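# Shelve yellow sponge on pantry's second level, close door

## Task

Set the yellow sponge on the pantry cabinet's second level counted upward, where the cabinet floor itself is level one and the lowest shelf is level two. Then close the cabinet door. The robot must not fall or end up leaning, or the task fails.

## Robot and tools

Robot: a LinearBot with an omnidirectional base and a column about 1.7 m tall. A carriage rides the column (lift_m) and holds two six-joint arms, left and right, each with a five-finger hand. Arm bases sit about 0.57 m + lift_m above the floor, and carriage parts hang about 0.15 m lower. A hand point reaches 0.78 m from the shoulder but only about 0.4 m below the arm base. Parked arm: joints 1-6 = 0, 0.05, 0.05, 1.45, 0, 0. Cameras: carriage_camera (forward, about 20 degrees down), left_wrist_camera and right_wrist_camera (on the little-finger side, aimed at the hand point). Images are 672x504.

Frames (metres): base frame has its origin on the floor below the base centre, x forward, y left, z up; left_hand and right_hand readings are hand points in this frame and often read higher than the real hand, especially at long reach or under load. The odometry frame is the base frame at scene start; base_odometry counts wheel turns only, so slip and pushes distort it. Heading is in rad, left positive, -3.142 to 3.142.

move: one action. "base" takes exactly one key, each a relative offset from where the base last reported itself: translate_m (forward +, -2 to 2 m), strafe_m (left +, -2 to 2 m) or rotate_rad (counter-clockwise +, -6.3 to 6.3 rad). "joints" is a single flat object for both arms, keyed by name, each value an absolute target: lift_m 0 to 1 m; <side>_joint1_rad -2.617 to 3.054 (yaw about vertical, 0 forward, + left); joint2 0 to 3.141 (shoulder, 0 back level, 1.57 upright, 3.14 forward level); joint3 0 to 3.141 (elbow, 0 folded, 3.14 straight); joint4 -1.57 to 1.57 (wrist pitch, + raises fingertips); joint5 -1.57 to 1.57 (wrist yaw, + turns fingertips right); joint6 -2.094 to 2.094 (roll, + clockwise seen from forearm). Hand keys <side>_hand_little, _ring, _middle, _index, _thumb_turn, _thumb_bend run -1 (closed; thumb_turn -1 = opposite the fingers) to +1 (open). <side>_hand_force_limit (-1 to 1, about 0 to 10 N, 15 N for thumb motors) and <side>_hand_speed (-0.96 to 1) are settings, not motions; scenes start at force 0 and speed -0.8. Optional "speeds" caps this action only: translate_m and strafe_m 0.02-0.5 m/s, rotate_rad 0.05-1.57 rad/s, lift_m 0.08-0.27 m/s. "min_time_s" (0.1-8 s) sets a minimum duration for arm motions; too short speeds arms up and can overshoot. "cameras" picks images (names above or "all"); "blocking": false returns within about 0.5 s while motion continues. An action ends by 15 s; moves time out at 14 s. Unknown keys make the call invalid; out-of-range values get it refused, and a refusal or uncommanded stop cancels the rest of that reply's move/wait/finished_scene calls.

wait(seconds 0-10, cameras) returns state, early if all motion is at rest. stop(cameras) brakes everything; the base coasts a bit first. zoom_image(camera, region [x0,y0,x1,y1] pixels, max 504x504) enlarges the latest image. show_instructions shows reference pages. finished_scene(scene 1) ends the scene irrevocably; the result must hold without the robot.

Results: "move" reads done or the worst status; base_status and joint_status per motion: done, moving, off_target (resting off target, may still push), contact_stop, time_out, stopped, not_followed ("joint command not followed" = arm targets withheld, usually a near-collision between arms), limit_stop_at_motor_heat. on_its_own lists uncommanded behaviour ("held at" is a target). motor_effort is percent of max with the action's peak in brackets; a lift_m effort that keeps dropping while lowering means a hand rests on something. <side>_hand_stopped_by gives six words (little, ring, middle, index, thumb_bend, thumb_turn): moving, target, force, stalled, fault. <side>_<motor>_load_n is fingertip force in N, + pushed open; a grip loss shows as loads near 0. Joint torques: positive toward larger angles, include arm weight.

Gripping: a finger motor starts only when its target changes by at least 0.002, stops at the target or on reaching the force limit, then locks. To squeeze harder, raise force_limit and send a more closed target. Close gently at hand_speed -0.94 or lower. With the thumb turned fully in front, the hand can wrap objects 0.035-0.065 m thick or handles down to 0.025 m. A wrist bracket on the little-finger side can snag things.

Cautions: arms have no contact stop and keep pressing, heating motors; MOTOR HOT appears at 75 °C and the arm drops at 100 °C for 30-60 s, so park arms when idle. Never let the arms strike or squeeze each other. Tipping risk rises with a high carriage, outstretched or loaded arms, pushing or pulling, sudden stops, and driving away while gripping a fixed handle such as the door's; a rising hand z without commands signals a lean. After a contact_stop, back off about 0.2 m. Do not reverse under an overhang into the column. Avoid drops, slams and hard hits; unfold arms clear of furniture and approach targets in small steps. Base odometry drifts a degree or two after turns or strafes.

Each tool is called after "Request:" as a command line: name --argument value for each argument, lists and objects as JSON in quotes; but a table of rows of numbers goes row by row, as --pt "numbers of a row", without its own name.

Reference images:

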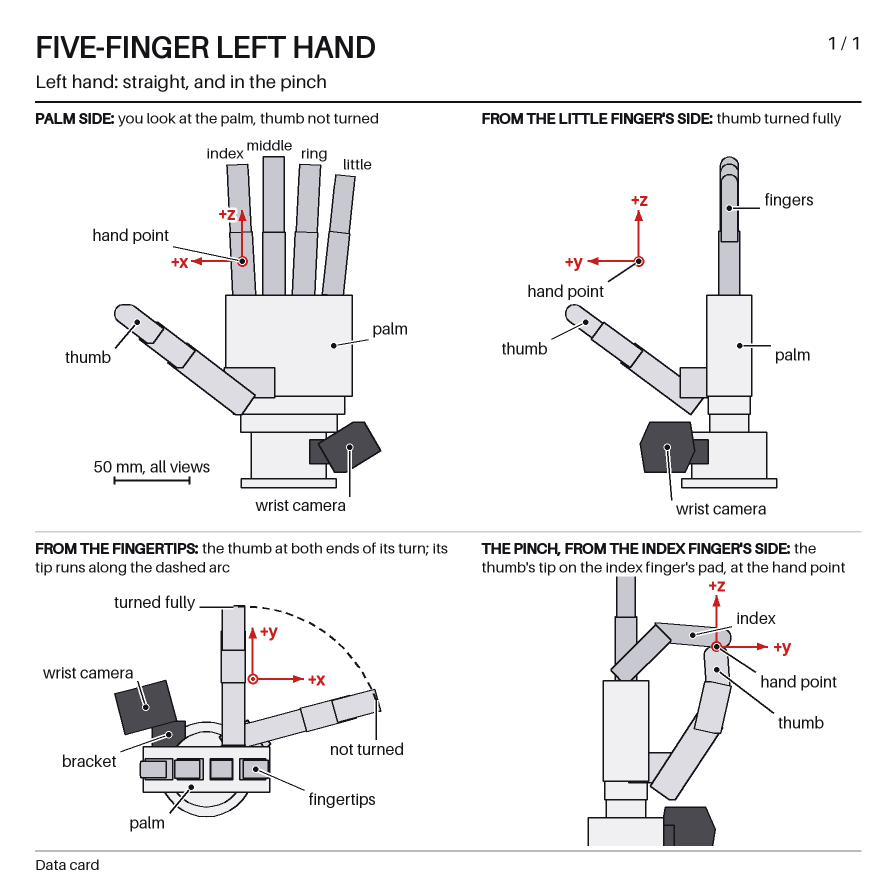

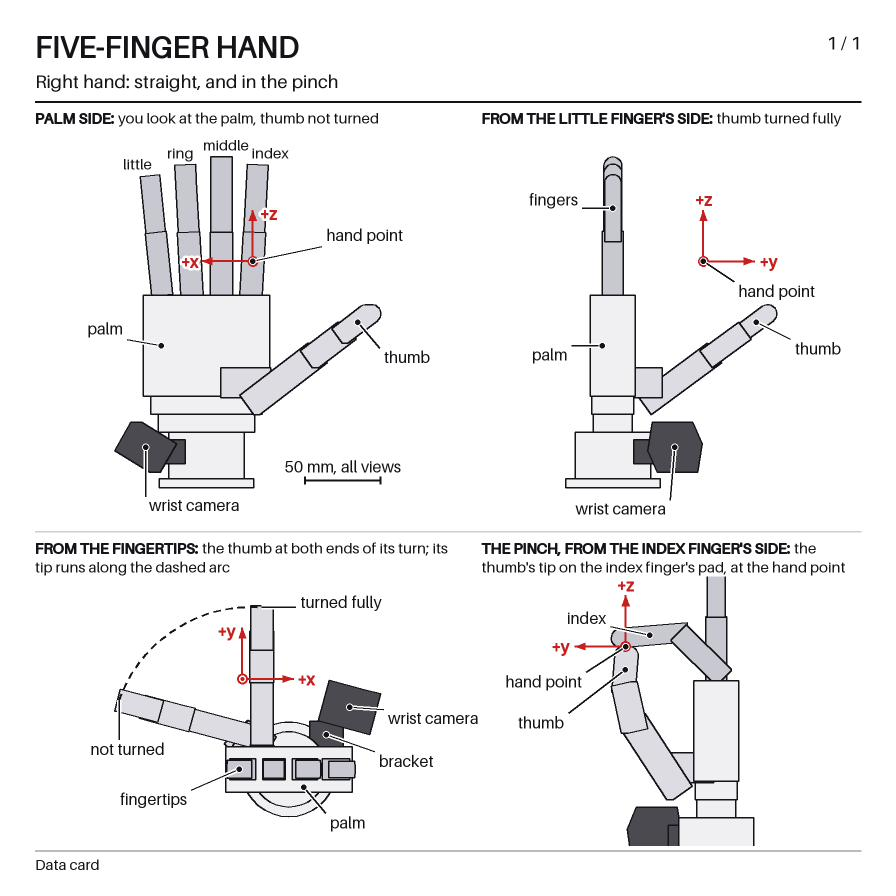

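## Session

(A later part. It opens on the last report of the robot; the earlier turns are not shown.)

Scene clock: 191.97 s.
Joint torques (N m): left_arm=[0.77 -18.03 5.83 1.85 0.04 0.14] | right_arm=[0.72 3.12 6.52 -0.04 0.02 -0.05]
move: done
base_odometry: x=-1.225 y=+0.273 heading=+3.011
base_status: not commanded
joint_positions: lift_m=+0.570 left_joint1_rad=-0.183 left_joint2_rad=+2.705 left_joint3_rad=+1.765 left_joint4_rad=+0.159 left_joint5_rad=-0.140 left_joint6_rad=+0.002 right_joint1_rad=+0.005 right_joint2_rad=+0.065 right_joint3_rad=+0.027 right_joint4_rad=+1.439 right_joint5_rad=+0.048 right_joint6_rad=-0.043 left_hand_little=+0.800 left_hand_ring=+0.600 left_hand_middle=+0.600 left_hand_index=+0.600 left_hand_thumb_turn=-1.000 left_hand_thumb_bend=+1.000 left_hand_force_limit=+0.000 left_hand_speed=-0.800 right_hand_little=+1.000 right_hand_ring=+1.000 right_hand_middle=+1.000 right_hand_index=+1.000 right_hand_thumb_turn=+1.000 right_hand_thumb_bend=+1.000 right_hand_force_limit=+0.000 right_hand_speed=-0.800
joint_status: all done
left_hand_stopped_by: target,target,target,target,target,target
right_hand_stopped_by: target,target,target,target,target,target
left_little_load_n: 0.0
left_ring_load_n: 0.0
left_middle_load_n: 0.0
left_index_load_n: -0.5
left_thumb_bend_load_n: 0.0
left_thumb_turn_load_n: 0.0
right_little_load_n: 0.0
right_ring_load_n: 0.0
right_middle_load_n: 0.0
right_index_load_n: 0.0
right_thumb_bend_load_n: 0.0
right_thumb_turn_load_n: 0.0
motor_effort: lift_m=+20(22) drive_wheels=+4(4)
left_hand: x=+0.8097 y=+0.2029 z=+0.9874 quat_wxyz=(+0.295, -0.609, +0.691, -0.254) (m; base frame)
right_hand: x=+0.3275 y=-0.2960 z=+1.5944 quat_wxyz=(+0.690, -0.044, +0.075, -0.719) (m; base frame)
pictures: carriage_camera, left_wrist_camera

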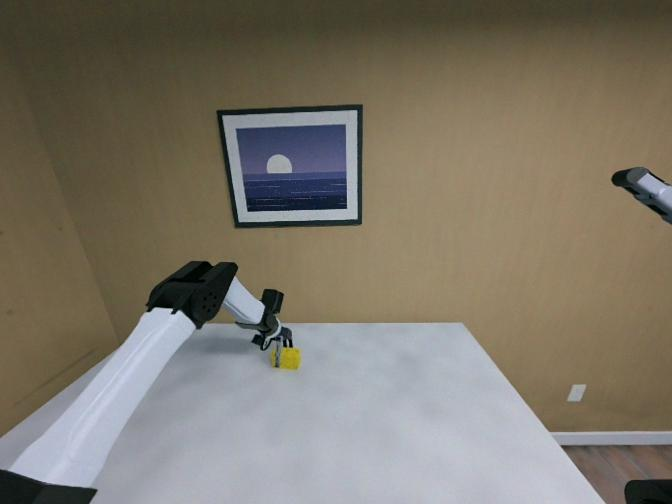

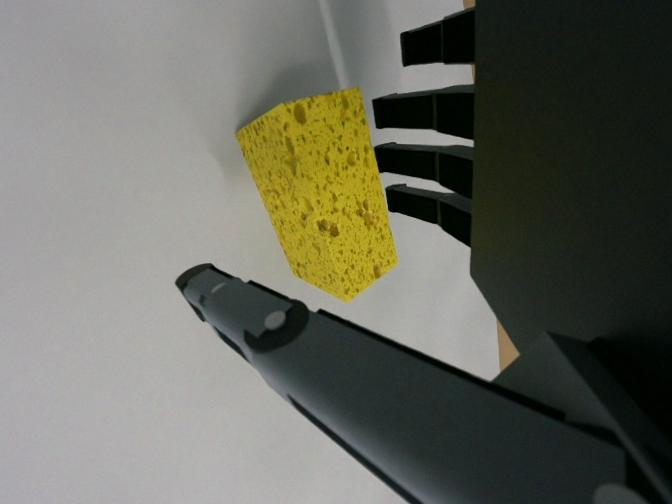

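Request:
move --joints '{"left_joint1_rad": -0.175, "left_joint2_rad": 2.875, "left_joint3_rad": 2.08, "left_joint4_rad": 0.0, "left_joint5_rad": -0.13}' --min_time_s 1.5 --cameras '["carriage_camera", "left_wrist_camera"]'

Request:
zoom_image --camera "carriage_camera" --region '[230, 310, 330, 410]'

Scene clock: 200.23 s.
Joint torques (N m): left_arm=[0.75 -13.31 10.61 1.55 0.08 0.1] | right_arm=[0.7 3.12 6.53 -0.07 0.01 -0.05]
move: done
base_odometry: x=-1.225 y=+0.273 heading=+3.011
base_status: not commanded
joint_positions: lift_m=+0.570 left_joint1_rad=-0.183 left_joint2_rad=+2.855 left_joint3_rad=+2.051 left_joint4_rad=+0.018 left_joint5_rad=-0.140 left_joint6_rad=+0.002 right_joint1_rad=+0.005 right_joint2_rad=+0.065 right_joint3_rad=+0.027 right_joint4_rad=+1.439 right_joint5_rad=+0.048 right_joint6_rad=-0.043 left_hand_little=+0.800 left_hand_ring=+0.600 left_hand_middle=+0.600 left_hand_index=+0.600 left_hand_thumb_turn=-1.000 left_hand_thumb_bend=+1.000 left_hand_force_limit=+0.000 left_hand_speed=-0.800 right_hand_little=+1.000 right_hand_ring=+1.000 right_hand_middle=+1.000 right_hand_index=+1.000 right_hand_thumb_turn=+1.000 right_hand_thumb_bend=+1.000 right_hand_force_limit=+0.000 right_hand_speed=-0.800
joint_status: all done
left_hand_stopped_by: target,target,target,target,target,target
right_hand_stopped_by: target,target,target,target,target,target
left_little_load_n: 0.0
left_ring_load_n: 0.0
left_middle_load_n: 0.0
left_index_load_n: 0.0
left_thumb_bend_load_n: 0.0
left_thumb_turn_load_n: 0.0
right_little_load_n: 0.0
right_ring_load_n: 0.0
right_middle_load_n: 0.0
right_index_load_n: 0.0
right_thumb_bend_load_n: 0.0
right_thumb_turn_load_n: 0.0
motor_effort: lift_m=+20(22) drive_wheels=+4(4)
left_hand: x=+0.8420 y=+0.1969 z=+0.9769 quat_wxyz=(+0.294, -0.610, +0.692, -0.251) (m; base frame)
right_hand: x=+0.3275 y=-0.2960 z=+1.5944 quat_wxyz=(+0.690, -0.044, +0.075, -0.719) (m; base frame)
pictures: carriage_camera, left_wrist_camera

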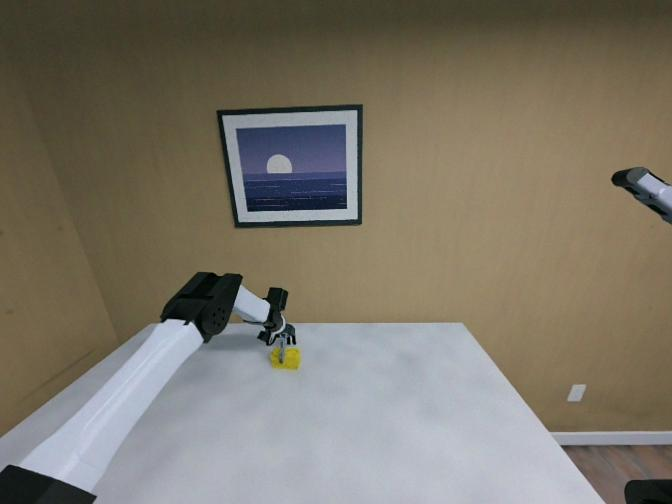

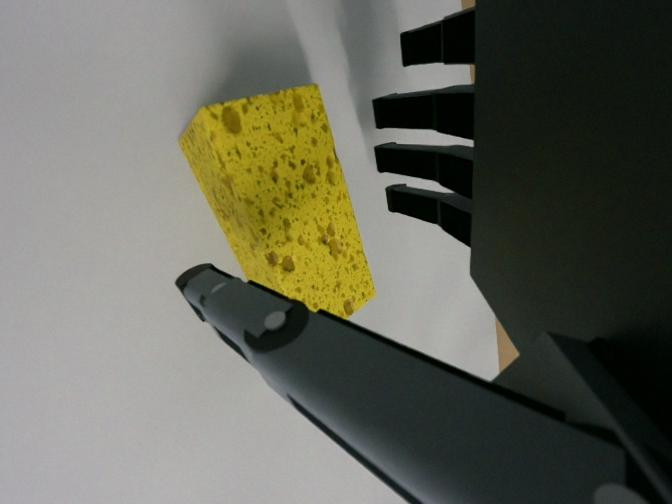

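Scaled by 5.040 from the camera's 672x504 image, which has a finer 960x720 frame.

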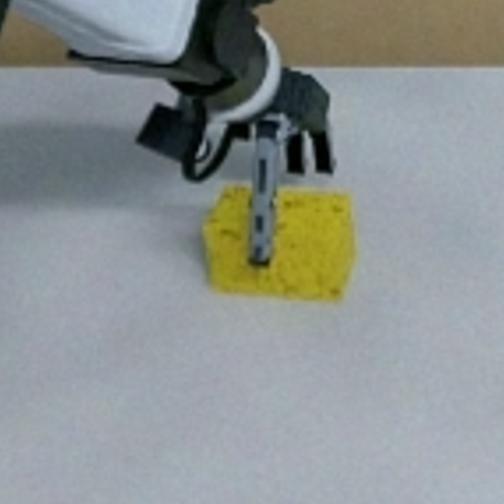

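Request:
move --joints '{"left_joint1_rad": -0.175, "left_joint2_rad": 2.925, "left_joint3_rad": 2.16, "left_joint4_rad": -0.03, "left_joint5_rad": -0.13, "lift_m": 0.56}' --min_time_s 1 --cameras '["carriage_camera", "left_wrist_camera"]'

Request:
zoom_image --camera "carriage_camera" --region '[230, 310, 330, 410]'

Scene clock: 207.07 s.
Joint torques (N m): left_arm=[0.64 -13.65 10.67 1.57 0.11 0.12] | right_arm=[0.75 3.1 6.53 -0.05 0.02 -0.05]
move: done
base_odometry: x=-1.225 y=+0.273 heading=+3.011
base_status: not commanded
joint_positions: lift_m=+0.560 left_joint1_rad=-0.183 left_joint2_rad=+2.906 left_joint3_rad=+2.131 left_joint4_rad=-0.013 left_joint5_rad=-0.140 left_joint6_rad=+0.002 right_joint1_rad=+0.005 right_joint2_rad=+0.065 right_joint3_rad=+0.027 right_joint4_rad=+1.439 right_joint5_rad=+0.048 right_joint6_rad=-0.043 left_hand_little=+0.800 left_hand_ring=+0.600 left_hand_middle=+0.600 left_hand_index=+0.600 left_hand_thumb_turn=-1.000 left_hand_thumb_bend=+1.000 left_hand_force_limit=+0.000 left_hand_speed=-0.800 right_hand_little=+1.000 right_hand_ring=+1.000 right_hand_middle=+1.000 right_hand_index=+1.000 right_hand_thumb_turn=+1.000 right_hand_thumb_bend=+1.000 right_hand_force_limit=+0.000 right_hand_speed=-0.800
joint_status: all done
left_hand_stopped_by: target,target,target,target,target,target
right_hand_stopped_by: target,target,target,target,target,target
left_little_load_n: 0.0
left_ring_load_n: 0.0
left_middle_load_n: 0.0
left_index_load_n: 0.0
left_thumb_bend_load_n: 0.0
left_thumb_turn_load_n: 0.0
right_little_load_n: 0.0
right_ring_load_n: 0.0
right_middle_load_n: 0.0
right_index_load_n: 0.0
right_thumb_bend_load_n: 0.0
right_thumb_turn_load_n: 0.0
motor_effort: lift_m=+22(24) drive_wheels=+4(4)
left_hand: x=+0.8489 y=+0.1955 z=+0.9600 quat_wxyz=(+0.293, -0.610, +0.692, -0.251) (m; base frame)
right_hand: x=+0.3275 y=-0.2960 z=+1.5842 quat_wxyz=(+0.690, -0.044, +0.075, -0.719) (m; base frame)
pictures: carriage_camera, left_wrist_camera

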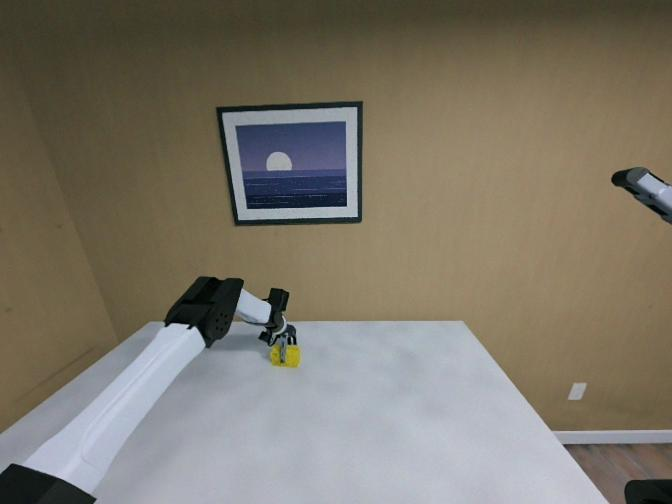

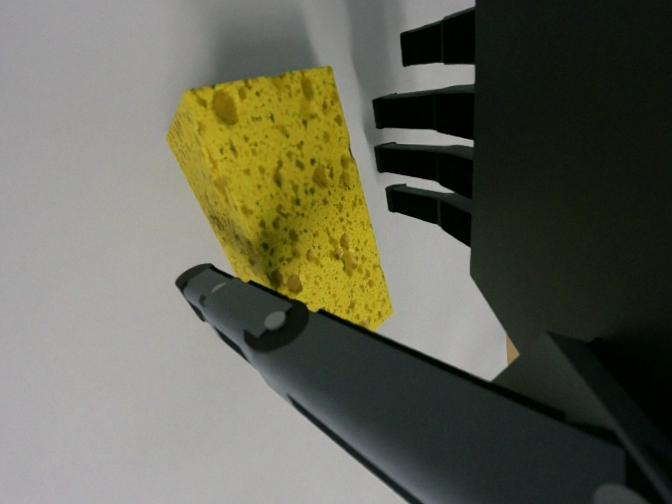

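Scaled by 5.040 from the camera's 672x504 image, which has a finer 960x720 frame.

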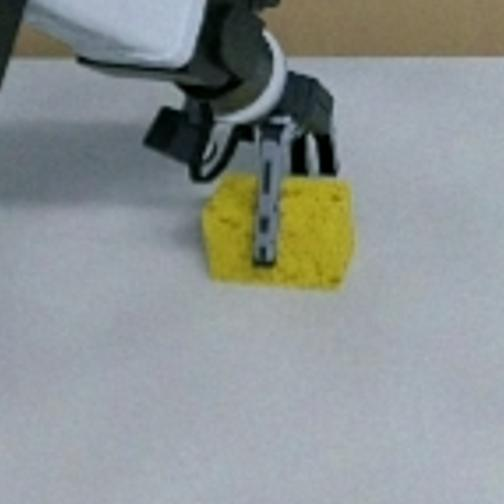

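Request:
move --joints '{"lift_m": 0.552, "left_hand_force_limit": -0.2, "left_hand_speed": -0.92}'

Request:
move --joints '{"left_hand_index": -0.3, "left_hand_middle": -0.3, "left_hand_ring": -0.3}' --cameras '["carriage_camera", "left_wrist_camera"]'

Request:
zoom_image --camera "carriage_camera" --region '[230, 310, 330, 410]'

Scene clock: 230.00 s.
Joint torques (N m): left_arm=[0.76 -14.35 10.06 1.67 0.06 0.14] | right_arm=[0.76 3.14 6.53 -0.07 0.02 -0.04]
move: done
MOTOR HOT: joint 2 (shoulder) of the left arm reports 76 °C; the controller stops that arm at 100 °C. To cool a motor, set the load down, stop pushing, or move to a pose that needs little force.
base_odometry: x=-1.225 y=+0.273 heading=+3.011
base_status: not commanded
joint_positions: lift_m=+0.552 left_joint1_rad=-0.183 left_joint2_rad=+2.913 left_joint3_rad=+2.138 left_joint4_rad=-0.021 left_joint5_rad=-0.140 left_joint6_rad=+0.002 right_joint1_rad=+0.005 right_joint2_rad=+0.065 right_joint3_rad=+0.027 right_joint4_rad=+1.439 right_joint5_rad=+0.048 right_joint6_rad=-0.043 left_hand_little=+0.800 left_hand_ring=+0.600 left_hand_middle=+0.600 left_hand_index=+0.600 left_hand_thumb_turn=-1.000 left_hand_thumb_bend=+1.000 left_hand_force_limit=-0.200 left_hand_speed=-0.920 right_hand_little=+1.000 right_hand_ring=+1.000 right_hand_middle=+1.000 right_hand_index=+1.000 right_hand_thumb_turn=+1.000 right_hand_thumb_bend=+1.000 right_hand_force_limit=+0.000 right_hand_speed=-0.800
joint_status: all done
left_hand_stopped_by: target,target,target,target,target,target
right_hand_stopped_by: target,target,target,target,target,target
left_little_load_n: 0.0
left_ring_load_n: 0.0
left_middle_load_n: 0.0
left_index_load_n: 0.0
left_thumb_bend_load_n: 0.0
left_thumb_turn_load_n: 0.0
right_little_load_n: 0.0
right_ring_load_n: 0.0
right_middle_load_n: 0.0
right_index_load_n: 0.0
right_thumb_bend_load_n: 0.0
right_thumb_turn_load_n: 0.0
motor_effort: lift_m=+23(23) drive_wheels=-1(4)
left_hand: x=+0.8471 y=+0.1959 z=+0.9487 quat_wxyz=(+0.291, -0.610, +0.694, -0.248) (m; base frame)
right_hand: x=+0.3275 y=-0.2960 z=+1.5762 quat_wxyz=(+0.690, -0.044, +0.075, -0.719) (m; base frame)
pictures: none

Scene clock: 234.17 s.
Joint torques (N m): left_arm=[0.73 -14.45 10.09 1.58 0.09 0.16] | right_arm=[0.76 3.08 6.56 -0.06 0.02 -0.05]
move: off_target
MOTOR HOT: still on. Joint 2 (shoulder) of the left arm reports 76 °C.
base_odometry: x=-1.225 y=+0.273 heading=+3.011
base_status: not commanded
joint_positions: lift_m=+0.552 left_joint1_rad=-0.183 left_joint2_rad=+2.913 left_joint3_rad=+2.138 left_joint4_rad=-0.021 left_joint5_rad=-0.140 left_joint6_rad=+0.002 right_joint1_rad=+0.005 right_joint2_rad=+0.065 right_joint3_rad=+0.027 right_joint4_rad=+1.439 right_joint5_rad=+0.048 right_joint6_rad=-0.043 left_hand_little=+0.800 left_hand_ring=-0.251 left_hand_middle=-0.184 left_hand_index=-0.221 left_hand_thumb_turn=-1.000 left_hand_thumb_bend=+1.000 left_hand_force_limit=-0.200 left_hand_speed=-0.920 right_hand_little=+1.000 right_hand_ring=+1.000 right_hand_middle=+1.000 right_hand_index=+1.000 right_hand_thumb_turn=+1.000 right_hand_thumb_bend=+1.000 right_hand_force_limit=+0.000 right_hand_speed=-0.800
joint_status: left_hand_ring off_target (ended at -0.251, target -0.300); left_hand_middle off_target (ended at -0.184, target -0.300); left_hand_index off_target (ended at -0.221, target -0.300)
left_hand_stopped_by: target,force,force,force,target,target
right_hand_stopped_by: target,target,target,target,target,target
left_little_load_n: 0.0
left_ring_load_n: 5.0
left_middle_load_n: 2.5
left_index_load_n: 4.5
left_thumb_bend_load_n: 1.0
left_thumb_turn_load_n: 1.0
right_little_load_n: 0.0
right_ring_load_n: 0.0
right_middle_load_n: 0.0
right_index_load_n: 0.0
right_thumb_bend_load_n: 0.0
right_thumb_turn_load_n: 0.0
motor_effort: lift_m=+21(23) drive_wheels=+3(4)
left_hand: x=+0.8471 y=+0.1959 z=+0.9487 quat_wxyz=(+0.291, -0.610, +0.694, -0.248) (m; base frame)
right_hand: x=+0.3275 y=-0.2960 z=+1.5762 quat_wxyz=(+0.690, -0.044, +0.075, -0.719) (m; base frame)
pictures: carriage_camera, left_wrist_camera

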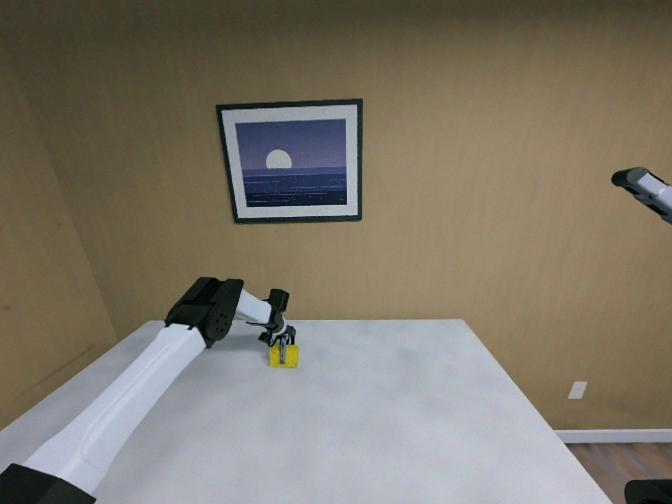

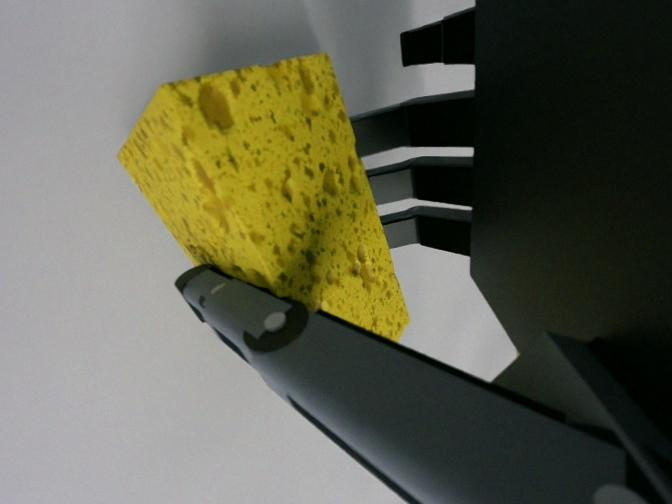

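Scaled by 5.040 from the camera's 672x504 image, which has a finer 960x720 frame.

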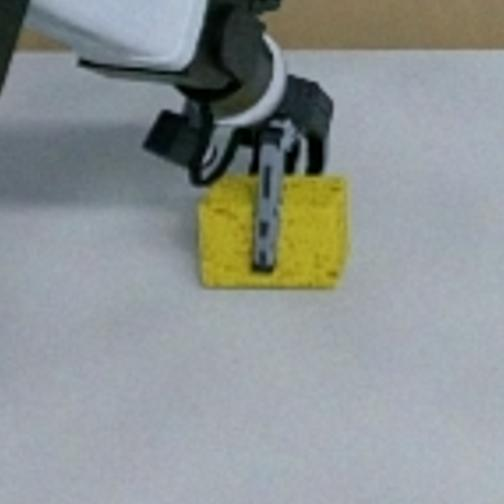

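Request:
move --joints '{"lift_m": 0.65, "left_hand_middle": -0.32}' --speeds '{"lift_m": 0.1}' --cameras '["carriage_camera", "left_wrist_camera"]'

Scene clock: 236.97 s.
Joint torques (N m): left_arm=[0.8 -14.97 9.7 1.61 0.08 0.11] | right_arm=[0.76 3.07 6.54 -0.07 0.01 -0.05]
move: off_target
MOTOR HOT: still on. Joint 2 (shoulder) of the left arm reports 77 °C.
base_odometry: x=-1.225 y=+0.273 heading=+3.011
base_status: not commanded
joint_positions: lift_m=+0.650 left_joint1_rad=-0.183 left_joint2_rad=+2.917 left_joint3_rad=+2.141 left_joint4_rad=-0.025 left_joint5_rad=-0.140 left_joint6_rad=+0.002 right_joint1_rad=+0.005 right_joint2_rad=+0.065 right_joint3_rad=+0.027 right_joint4_rad=+1.439 right_joint5_rad=+0.048 right_joint6_rad=-0.043 left_hand_little=+0.800 left_hand_ring=-0.251 left_hand_middle=-0.189 left_hand_index=-0.221 left_hand_thumb_turn=-1.000 left_hand_thumb_bend=+1.000 left_hand_force_limit=-0.200 left_hand_speed=-0.920 right_hand_little=+1.000 right_hand_ring=+1.000 right_hand_middle=+1.000 right_hand_index=+1.000 right_hand_thumb_turn=+1.000 right_hand_thumb_bend=+1.000 right_hand_force_limit=+0.000 right_hand_speed=-0.800
joint_status: left_hand_middle off_target (ended at -0.189, target -0.320); the others done
left_hand_stopped_by: target,force,force,force,target,target
right_hand_stopped_by: target,target,target,target,target,target
left_little_load_n: 0.0
left_ring_load_n: 5.0
left_middle_load_n: 4.0
left_index_load_n: 4.5
left_thumb_bend_load_n: 1.0
left_thumb_turn_load_n: 1.5
right_little_load_n: 0.0
right_ring_load_n: 0.0
right_middle_load_n: 0.0
right_index_load_n: 0.5
right_thumb_bend_load_n: 0.0
right_thumb_turn_load_n: 0.0
motor_effort: lift_m=+21(27) drive_wheels=+4(4)
left_hand: x=+0.8462 y=+0.1960 z=+1.0449 quat_wxyz=(+0.289, -0.611, +0.695, -0.246) (m; base frame)
right_hand: x=+0.3275 y=-0.2960 z=+1.6744 quat_wxyz=(+0.690, -0.044, +0.075, -0.719) (m; base frame)
pictures: carriage_camera, left_wrist_camera

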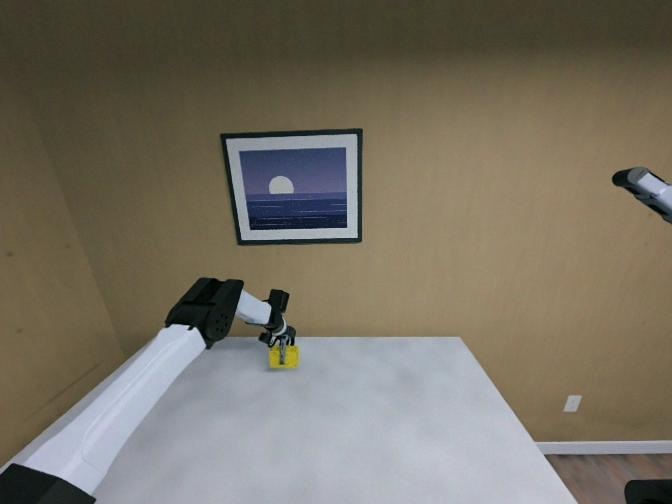

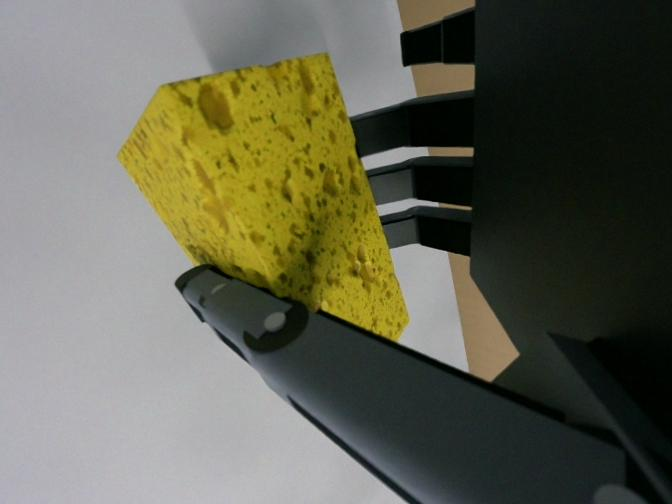

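Request:
move --base '{"translate_m": -0.7}' --speeds '{"translate_m": 0.3}' --joints '{"lift_m": 0.7, "left_joint1_rad": 0.0, "left_joint2_rad": 0.1, "left_joint3_rad": 0.1, "left_joint4_rad": 1.3, "left_joint5_rad": 0.0}' --min_time_s 4 --cameras '["carriage_camera", "left_wrist_camera"]'

Scene clock: 244.60 s.
Joint torques (N m): left_arm=[0.85 3.17 5.65 0.44 0.16 0.14] | right_arm=[0.75 3.15 6.53 -0.05 0 -0.05]
move: done
MOTOR HOT: still on. Joint 2 (shoulder) of the left arm reports 76 °C.
base_odometry: x=-0.531 y=+0.182 heading=+3.011
base_status: done
joint_positions: lift_m=+0.700 left_joint1_rad=-0.008 left_joint2_rad=+0.108 left_joint3_rad=+0.115 left_joint4_rad=+1.284 left_joint5_rad=-0.012 left_joint6_rad=+0.002 right_joint1_rad=+0.005 right_joint2_rad=+0.065 right_joint3_rad=+0.027 right_joint4_rad=+1.437 right_joint5_rad=+0.049 right_joint6_rad=-0.043 left_hand_little=+0.800 left_hand_ring=-0.251 left_hand_middle=-0.189 left_hand_index=-0.221 left_hand_thumb_turn=-1.000 left_hand_thumb_bend=+1.000 left_hand_force_limit=-0.200 left_hand_speed=-0.920 right_hand_little=+1.000 right_hand_ring=+1.000 right_hand_middle=+1.000 right_hand_index=+1.000 right_hand_thumb_turn=+1.000 right_hand_thumb_bend=+1.000 right_hand_force_limit=+0.000 right_hand_speed=-0.800
joint_status: all done
left_hand_stopped_by: target,force,force,force,target,target
right_hand_stopped_by: target,target,target,target,target,target
left_little_load_n: 0.0
left_ring_load_n: 4.5
left_middle_load_n: 3.5
left_index_load_n: 4.5
left_thumb_bend_load_n: 1.0
left_thumb_turn_load_n: 1.0
right_little_load_n: 0.0
right_ring_load_n: 0.0
right_middle_load_n: 0.5
right_index_load_n: 0.0
right_thumb_bend_load_n: 0.0
right_thumb_turn_load_n: 0.0
motor_effort: lift_m=+20(28) drive_wheels=+1(12)
left_hand: x=+0.3522 y=+0.2861 z=+1.7327 quat_wxyz=(+0.699, -0.102, +0.095, -0.702) (m; base frame)
right_hand: x=+0.3281 y=-0.2961 z=+1.7241 quat_wxyz=(+0.690, -0.045, +0.076, -0.719) (m; base frame)
pictures: carriage_camera, left_wrist_camera

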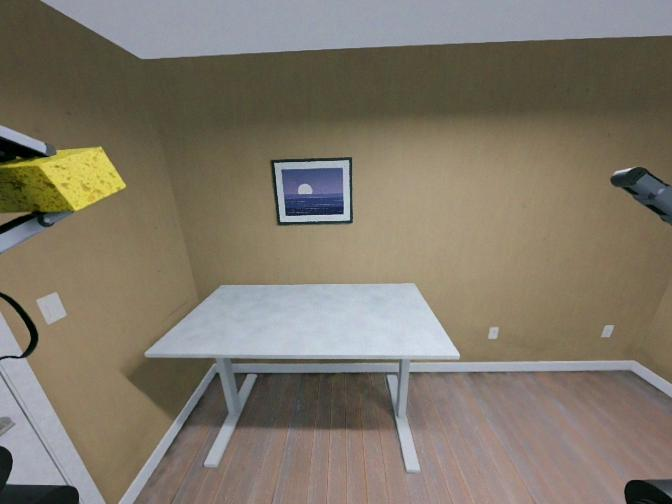

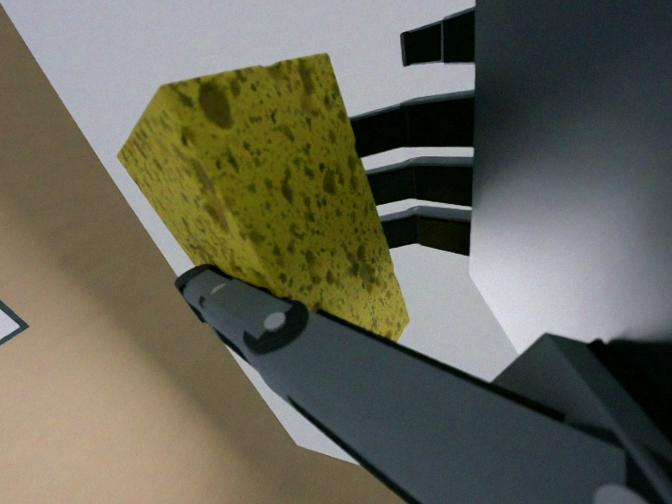

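Request:
move --base '{"rotate_rad": -1.571}' --speeds '{"rotate_rad": 0.6}' --joints '{"lift_m": 0.4}' --cameras '["carriage_camera"]'

Request:
zoom_image --camera "carriage_camera" --region '[330, 160, 480, 360]'

Scene clock: 252.27 s.
Joint torques (N m): left_arm=[0.72 3.38 6.24 0.4 0.17 0.13] | right_arm=[0.7 3.14 6.6 -0.06 0.01 -0.05]
move: done
MOTOR HOT: cleared for the motors of the left arm.
base_odometry: x=-0.531 y=+0.182 heading=+1.440
base_status: done
joint_positions: lift_m=+0.400 left_joint1_rad=-0.008 left_joint2_rad=+0.105 left_joint3_rad=+0.108 left_joint4_rad=+1.291 left_joint5_rad=-0.008 left_joint6_rad=+0.002 right_joint1_rad=+0.005 right_joint2_rad=+0.065 right_joint3_rad=+0.027 right_joint4_rad=+1.437 right_joint5_rad=+0.049 right_joint6_rad=-0.043 left_hand_little=+0.800 left_hand_ring=-0.251 left_hand_middle=-0.189 left_hand_index=-0.221 left_hand_thumb_turn=-1.000 left_hand_thumb_bend=+1.000 left_hand_force_limit=-0.200 left_hand_speed=-0.920 right_hand_little=+1.000 right_hand_ring=+1.000 right_hand_middle=+1.000 right_hand_index=+1.000 right_hand_thumb_turn=+1.000 right_hand_thumb_bend=+1.000 right_hand_force_limit=+0.000 right_hand_speed=-0.800
joint_status: all done
left_hand_stopped_by: target,force,force,force,target,target
right_hand_stopped_by: target,target,target,target,target,target
left_little_load_n: 0.0
left_ring_load_n: 4.5
left_middle_load_n: 3.5
left_index_load_n: 4.0
left_thumb_bend_load_n: 1.0
left_thumb_turn_load_n: 1.5
right_little_load_n: 0.0
right_ring_load_n: 0.0
right_middle_load_n: 0.0
right_index_load_n: 0.0
right_thumb_bend_load_n: 0.0
right_thumb_turn_load_n: 0.0
motor_effort: lift_m=+22(24) drive_wheels=+5(16)
left_hand: x=+0.3514 y=+0.2853 z=+1.4313 quat_wxyz=(+0.699, -0.100, +0.095, -0.702) (m; base frame)
right_hand: x=+0.3281 y=-0.2961 z=+1.4240 quat_wxyz=(+0.690, -0.045, +0.076, -0.719) (m; base frame)
pictures: carriage_camera

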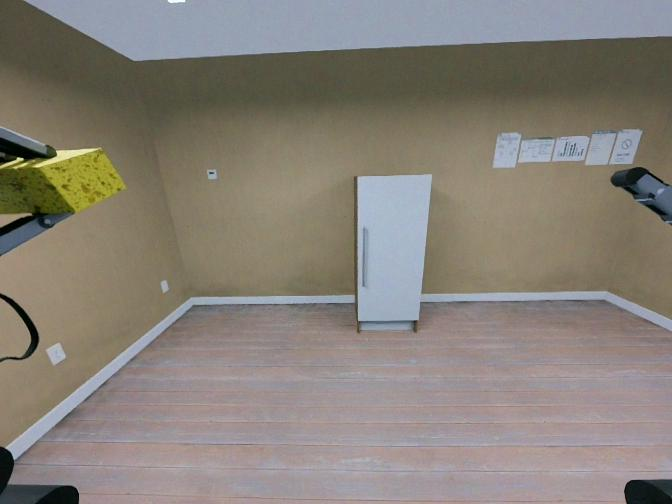

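Scaled by 2.520 from the camera's 672x504 image, which has a finer 960x720 frame.

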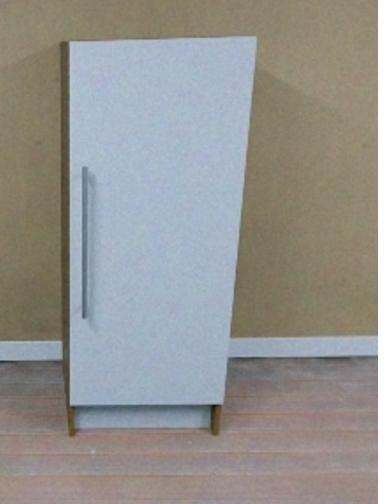

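Request:
move --base '{"translate_m": 0.85}' --joints '{"lift_m": 0.25}' --cameras '["carriage_camera"]'

Request:
zoom_image --camera "carriage_camera" --region '[350, 130, 550, 480]'

Scene clock: 270.73 s.
Joint torques (N m): left_arm=[0.9 3.47 5.94 0.33 0.17 0.13] | right_arm=[0.73 3.11 6.54 -0.04 0.01 -0.05]
move: done
base_odometry: x=-0.419 y=+1.024 heading=+1.439
base_status: done
joint_positions: lift_m=+0.250 left_joint1_rad=-0.008 left_joint2_rad=+0.103 left_joint3_rad=+0.108 left_joint4_rad=+1.296 left_joint5_rad=-0.008 left_joint6_rad=+0.002 right_joint1_rad=+0.005 right_joint2_rad=+0.065 right_joint3_rad=+0.027 right_joint4_rad=+1.438 right_joint5_rad=+0.049 right_joint6_rad=-0.043 left_hand_little=+0.800 left_hand_ring=-0.251 left_hand_middle=-0.189 left_hand_index=-0.221 left_hand_thumb_turn=-1.000 left_hand_thumb_bend=+1.000 left_hand_force_limit=-0.200 left_hand_speed=-0.920 right_hand_little=+1.000 right_hand_ring=+1.000 right_hand_middle=+1.000 right_hand_index=+1.000 right_hand_thumb_turn=+1.000 right_hand_thumb_bend=+1.000 right_hand_force_limit=+0.000 right_hand_speed=-0.800
joint_status: all done
left_hand_stopped_by: target,force,force,force,target,target
right_hand_stopped_by: target,target,target,target,target,target
left_little_load_n: 0.0
left_ring_load_n: 4.5
left_middle_load_n: 3.5
left_index_load_n: 4.0
left_thumb_bend_load_n: 1.0
left_thumb_turn_load_n: 1.5
right_little_load_n: 0.0
right_ring_load_n: 0.0
right_middle_load_n: 0.0
right_index_load_n: 0.0
right_thumb_bend_load_n: 0.0
right_thumb_turn_load_n: 0.0
motor_effort: lift_m=+22(27) drive_wheels=-2(18)
left_hand: x=+0.3499 y=+0.2853 z=+1.2821 quat_wxyz=(+0.699, -0.098, +0.093, -0.702) (m; base frame)
right_hand: x=+0.3279 y=-0.2961 z=+1.2741 quat_wxyz=(+0.690, -0.045, +0.076, -0.719) (m; base frame)
pictures: carriage_camera

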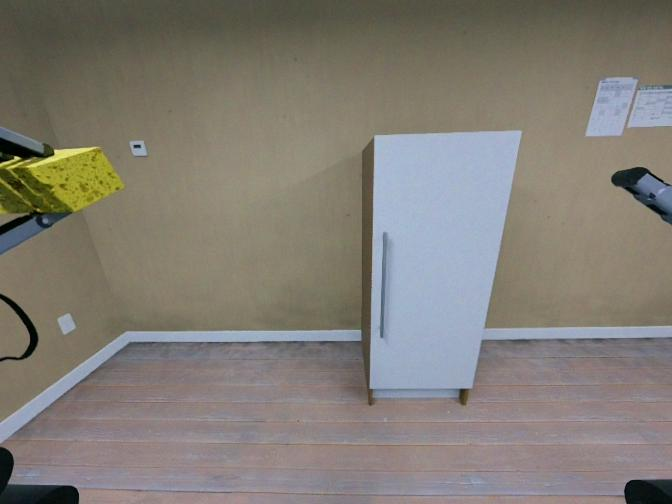

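Scaled by 1.440 from the camera's 672x504 image, which has a finer 960x720 frame.

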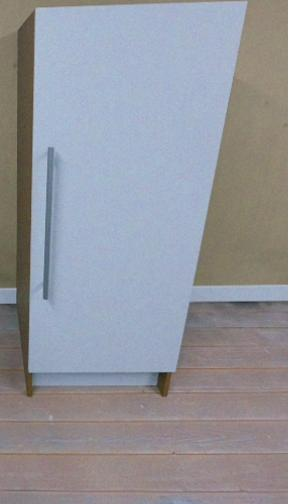

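Request:
move --base '{"strafe_m": 0.04}' --joints '{"lift_m": 0.15, "right_joint1_rad": 0.0, "right_joint2_rad": 2.2, "right_joint3_rad": 1.2, "right_joint4_rad": 1.0, "right_joint5_rad": 0.0, "right_joint6_rad": 1.57, "right_hand_index": 0.0, "right_hand_middle": 0.0, "right_hand_ring": 0.0, "right_hand_little": 0.0}' --min_time_s 3 --cameras '["carriage_camera", "right_wrist_camera"]'

Scene clock: 279.53 s.
Joint torques (N m): left_arm=[0.84 3.51 6.11 0.32 0.13 0.12] | right_arm=[0.31 -8.53 9.1 1.56 -0.07 0.14]
move: done
base_odometry: x=-0.458 y=+1.030 heading=+1.439
base_status: done
joint_positions: lift_m=+0.150 left_joint1_rad=-0.008 left_joint2_rad=+0.103 left_joint3_rad=+0.108 left_joint4_rad=+1.296 left_joint5_rad=-0.007 left_joint6_rad=+0.002 right_joint1_rad=+0.005 right_joint2_rad=+2.178 right_joint3_rad=+1.175 right_joint4_rad=+1.010 right_joint5_rad=+0.010 right_joint6_rad=+1.557 left_hand_little=+0.800 left_hand_ring=-0.251 left_hand_middle=-0.189 left_hand_index=-0.221 left_hand_thumb_turn=-1.000 left_hand_thumb_bend=+1.000 left_hand_force_limit=-0.200 left_hand_speed=-0.920 right_hand_little=+0.000 right_hand_ring=+0.000 right_hand_middle=+0.000 right_hand_index=+0.000 right_hand_thumb_turn=+1.000 right_hand_thumb_bend=+1.000 right_hand_force_limit=+0.000 right_hand_speed=-0.800
joint_status: all done
left_hand_stopped_by: target,force,force,force,target,target
right_hand_stopped_by: target,target,target,target,target,target
left_little_load_n: 0.0
left_ring_load_n: 4.5
left_middle_load_n: 4.0
left_index_load_n: 4.0
left_thumb_bend_load_n: 1.0
left_thumb_turn_load_n: 1.0
right_little_load_n: 0.0
right_ring_load_n: 0.0
right_middle_load_n: 0.0
right_index_load_n: 0.0
right_thumb_bend_load_n: 0.0
right_thumb_turn_load_n: 0.0
motor_effort: lift_m=+22(27) drive_wheels=+0(11)
left_hand: x=+0.3498 y=+0.2851 z=+1.1821 quat_wxyz=(+0.699, -0.097, +0.093, -0.702) (m; base frame)
right_hand: x=+0.8395 y=-0.2534 z=+0.9253 quat_wxyz=(+0.709, -0.003, +0.705, -0.007) (m; base frame)
pictures: carriage_camera, right_wrist_camera

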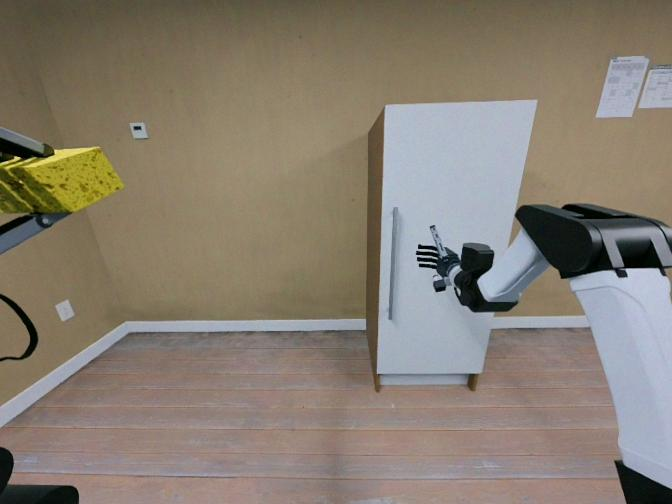

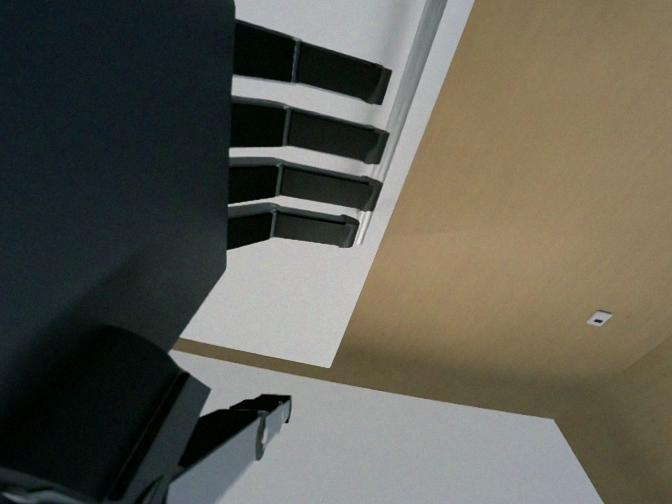

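Request:
move --base '{"translate_m": 0.16}' --speeds '{"translate_m": 0.15}' --joints '{"lift_m": 0.06}' --cameras '["carriage_camera", "right_wrist_camera"]'

Request:
zoom_image --camera "carriage_camera" --region '[370, 180, 490, 300]'

Scene clock: 285.93 s.
Joint torques (N m): left_arm=[0.61 3.66 6.16 0.37 0.19 0.13] | right_arm=[0.31 -9.16 8.27 1.68 -0.04 0.12]
move: done
base_odometry: x=-0.438 y=+1.189 heading=+1.440
base_status: done
joint_positions: lift_m=+0.060 left_joint1_rad=-0.008 left_joint2_rad=+0.103 left_joint3_rad=+0.108 left_joint4_rad=+1.297 left_joint5_rad=-0.007 left_joint6_rad=+0.002 right_joint1_rad=+0.005 right_joint2_rad=+2.186 right_joint3_rad=+1.184 right_joint4_rad=+0.997 right_joint5_rad=+0.009 right_joint6_rad=+1.559 left_hand_little=+0.800 left_hand_ring=-0.251 left_hand_middle=-0.189 left_hand_index=-0.221 left_hand_thumb_turn=-1.000 left_hand_thumb_bend=+1.000 left_hand_force_limit=-0.200 left_hand_speed=-0.920 right_hand_little=+0.000 right_hand_ring=+0.000 right_hand_middle=+0.000 right_hand_index=+0.000 right_hand_thumb_turn=+1.000 right_hand_thumb_bend=+1.000 right_hand_force_limit=+0.000 right_hand_speed=-0.800
joint_status: all done
left_hand_stopped_by: target,force,force,force,target,target
right_hand_stopped_by: target,target,target,target,target,target
left_little_load_n: 0.0
left_ring_load_n: 4.5
left_middle_load_n: 3.5
left_index_load_n: 4.0
left_thumb_bend_load_n: 1.0
left_thumb_turn_load_n: 1.0
right_little_load_n: 0.0
right_ring_load_n: 0.0
right_middle_load_n: 0.0
right_index_load_n: 0.0
right_thumb_bend_load_n: 0.0
right_thumb_turn_load_n: 0.0
motor_effort: lift_m=+21(25) drive_wheels=-1(11)
left_hand: x=+0.3495 y=+0.2851 z=+1.0922 quat_wxyz=(+0.699, -0.097, +0.093, -0.702) (m; base frame)
right_hand: x=+0.8416 y=-0.2533 z=+0.8310 quat_wxyz=(+0.705, -0.003, +0.709, -0.005) (m; base frame)
pictures: carriage_camera, right_wrist_camera

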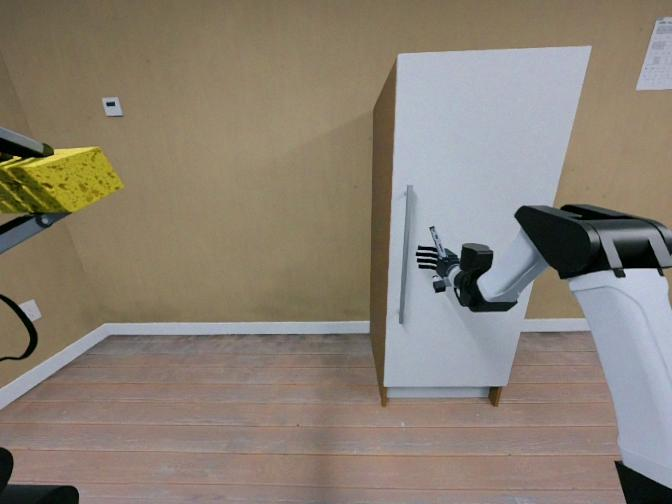

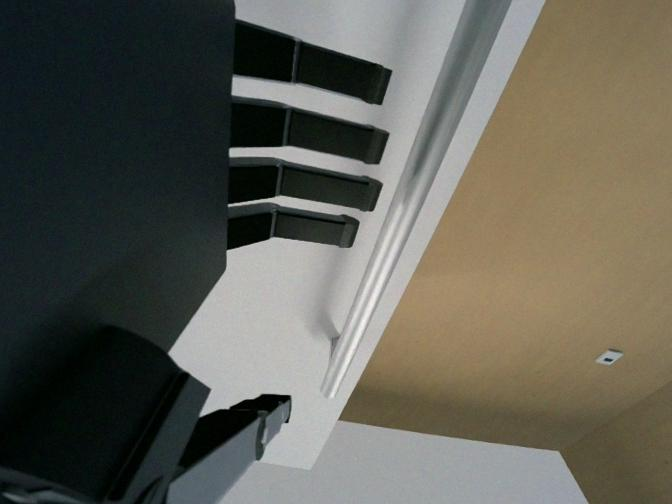

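Scaled by 4.200 from the camera's 672x504 image, which has a finer 960x720 frame.

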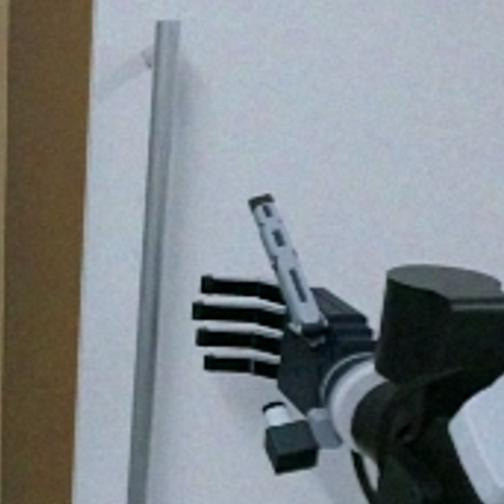

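Request:
move --joints '{"right_joint1_rad": -0.04}'

Request:
move --base '{"translate_m": 0.05}' --speeds '{"translate_m": 0.1}' --cameras '["carriage_camera", "right_wrist_camera"]'

Request:
zoom_image --camera "carriage_camera" --region '[370, 180, 490, 300]'

Scene clock: 294.47 s.
Joint torques (N m): left_arm=[0.85 3.73 6.22 0.34 0.14 0.15] | right_arm=[0.72 -9.24 8.29 1.7 0 0.12]
move: done
base_odometry: x=-0.438 y=+1.189 heading=+1.440
base_status: not commanded
joint_positions: lift_m=+0.060 left_joint1_rad=-0.008 left_joint2_rad=+0.103 left_joint3_rad=+0.108 left_joint4_rad=+1.297 left_joint5_rad=-0.007 left_joint6_rad=+0.002 right_joint1_rad=-0.040 right_joint2_rad=+2.186 right_joint3_rad=+1.184 right_joint4_rad=+0.997 right_joint5_rad=+0.005 right_joint6_rad=+1.559 left_hand_little=+0.800 left_hand_ring=-0.251 left_hand_middle=-0.189 left_hand_index=-0.221 left_hand_thumb_turn=-1.000 left_hand_thumb_bend=+1.000 left_hand_force_limit=-0.200 left_hand_speed=-0.920 right_hand_little=+0.000 right_hand_ring=+0.000 right_hand_middle=+0.000 right_hand_index=+0.000 right_hand_thumb_turn=+1.000 right_hand_thumb_bend=+1.000 right_hand_force_limit=+0.000 right_hand_speed=-0.800
joint_status: all done
left_hand_stopped_by: target,force,force,force,target,target
right_hand_stopped_by: target,target,target,target,target,target
left_little_load_n: 0.0
left_ring_load_n: 5.0
left_middle_load_n: 3.5
left_index_load_n: 4.0
left_thumb_bend_load_n: 1.5
left_thumb_turn_load_n: 1.5
right_little_load_n: 0.0
right_ring_load_n: 0.0
right_middle_load_n: 0.0
right_index_load_n: 0.0
right_thumb_bend_load_n: 0.0
right_thumb_turn_load_n: 0.0
motor_effort: lift_m=+22(23) drive_wheels=-1(1)
left_hand: x=+0.3495 y=+0.2851 z=+1.0922 quat_wxyz=(+0.699, -0.097, +0.093, -0.702) (m; base frame)
right_hand: x=+0.8436 y=-0.2809 z=+0.8310 quat_wxyz=(+0.705, +0.012, +0.709, -0.020) (m; base frame)
pictures: none

Scene clock: 295.67 s.
Joint torques (N m): left_arm=[0.88 3.62 6.22 0.29 0.16 0.14] | right_arm=[0.73 -9.24 8.28 1.69 -0.01 0.11]
move: done
base_odometry: x=-0.431 y=+1.238 heading=+1.440
base_status: done
joint_positions: lift_m=+0.060 left_joint1_rad=-0.008 left_joint2_rad=+0.103 left_joint3_rad=+0.108 left_joint4_rad=+1.298 left_joint5_rad=-0.007 left_joint6_rad=+0.002 right_joint1_rad=-0.040 right_joint2_rad=+2.186 right_joint3_rad=+1.184 right_joint4_rad=+0.997 right_joint5_rad=+0.005 right_joint6_rad=+1.559 left_hand_little=+0.800 left_hand_ring=-0.251 left_hand_middle=-0.189 left_hand_index=-0.221 left_hand_thumb_turn=-1.000 left_hand_thumb_bend=+1.000 left_hand_force_limit=-0.200 left_hand_speed=-0.920 right_hand_little=+0.000 right_hand_ring=+0.000 right_hand_middle=+0.000 right_hand_index=+0.000 right_hand_thumb_turn=+1.000 right_hand_thumb_bend=+1.000 right_hand_force_limit=+0.000 right_hand_speed=-0.800
joint_status: not commanded
left_hand_stopped_by: target,force,force,force,target,target
right_hand_stopped_by: target,target,target,target,target,target
left_little_load_n: 0.0
left_ring_load_n: 4.5
left_middle_load_n: 4.0
left_index_load_n: 4.0
left_thumb_bend_load_n: 1.0
left_thumb_turn_load_n: 1.0
right_little_load_n: 0.0
right_ring_load_n: 0.0
right_middle_load_n: 0.0
right_index_load_n: 0.0
right_thumb_bend_load_n: 0.0
right_thumb_turn_load_n: 0.0
motor_effort: lift_m=+22(23) drive_wheels=-1(10)
left_hand: x=+0.3493 y=+0.2851 z=+1.0923 quat_wxyz=(+0.699, -0.097, +0.093, -0.702) (m; base frame)
right_hand: x=+0.8436 y=-0.2809 z=+0.8310 quat_wxyz=(+0.705, +0.012, +0.709, -0.020) (m; base frame)
pictures: carriage_camera, right_wrist_camera

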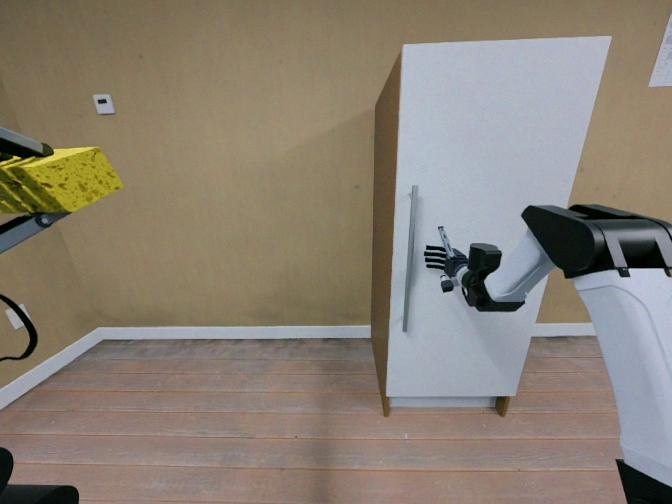

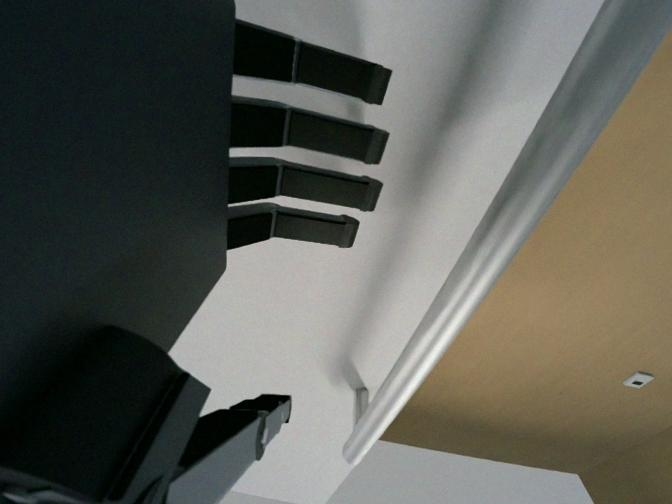

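Scaled by 4.200 from the camera's 672x504 image, which has a finer 960x720 frame.

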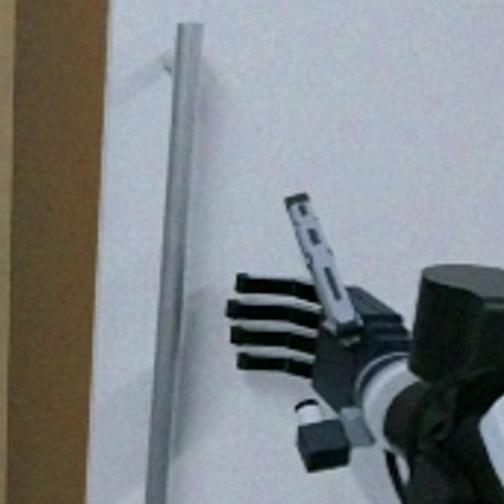

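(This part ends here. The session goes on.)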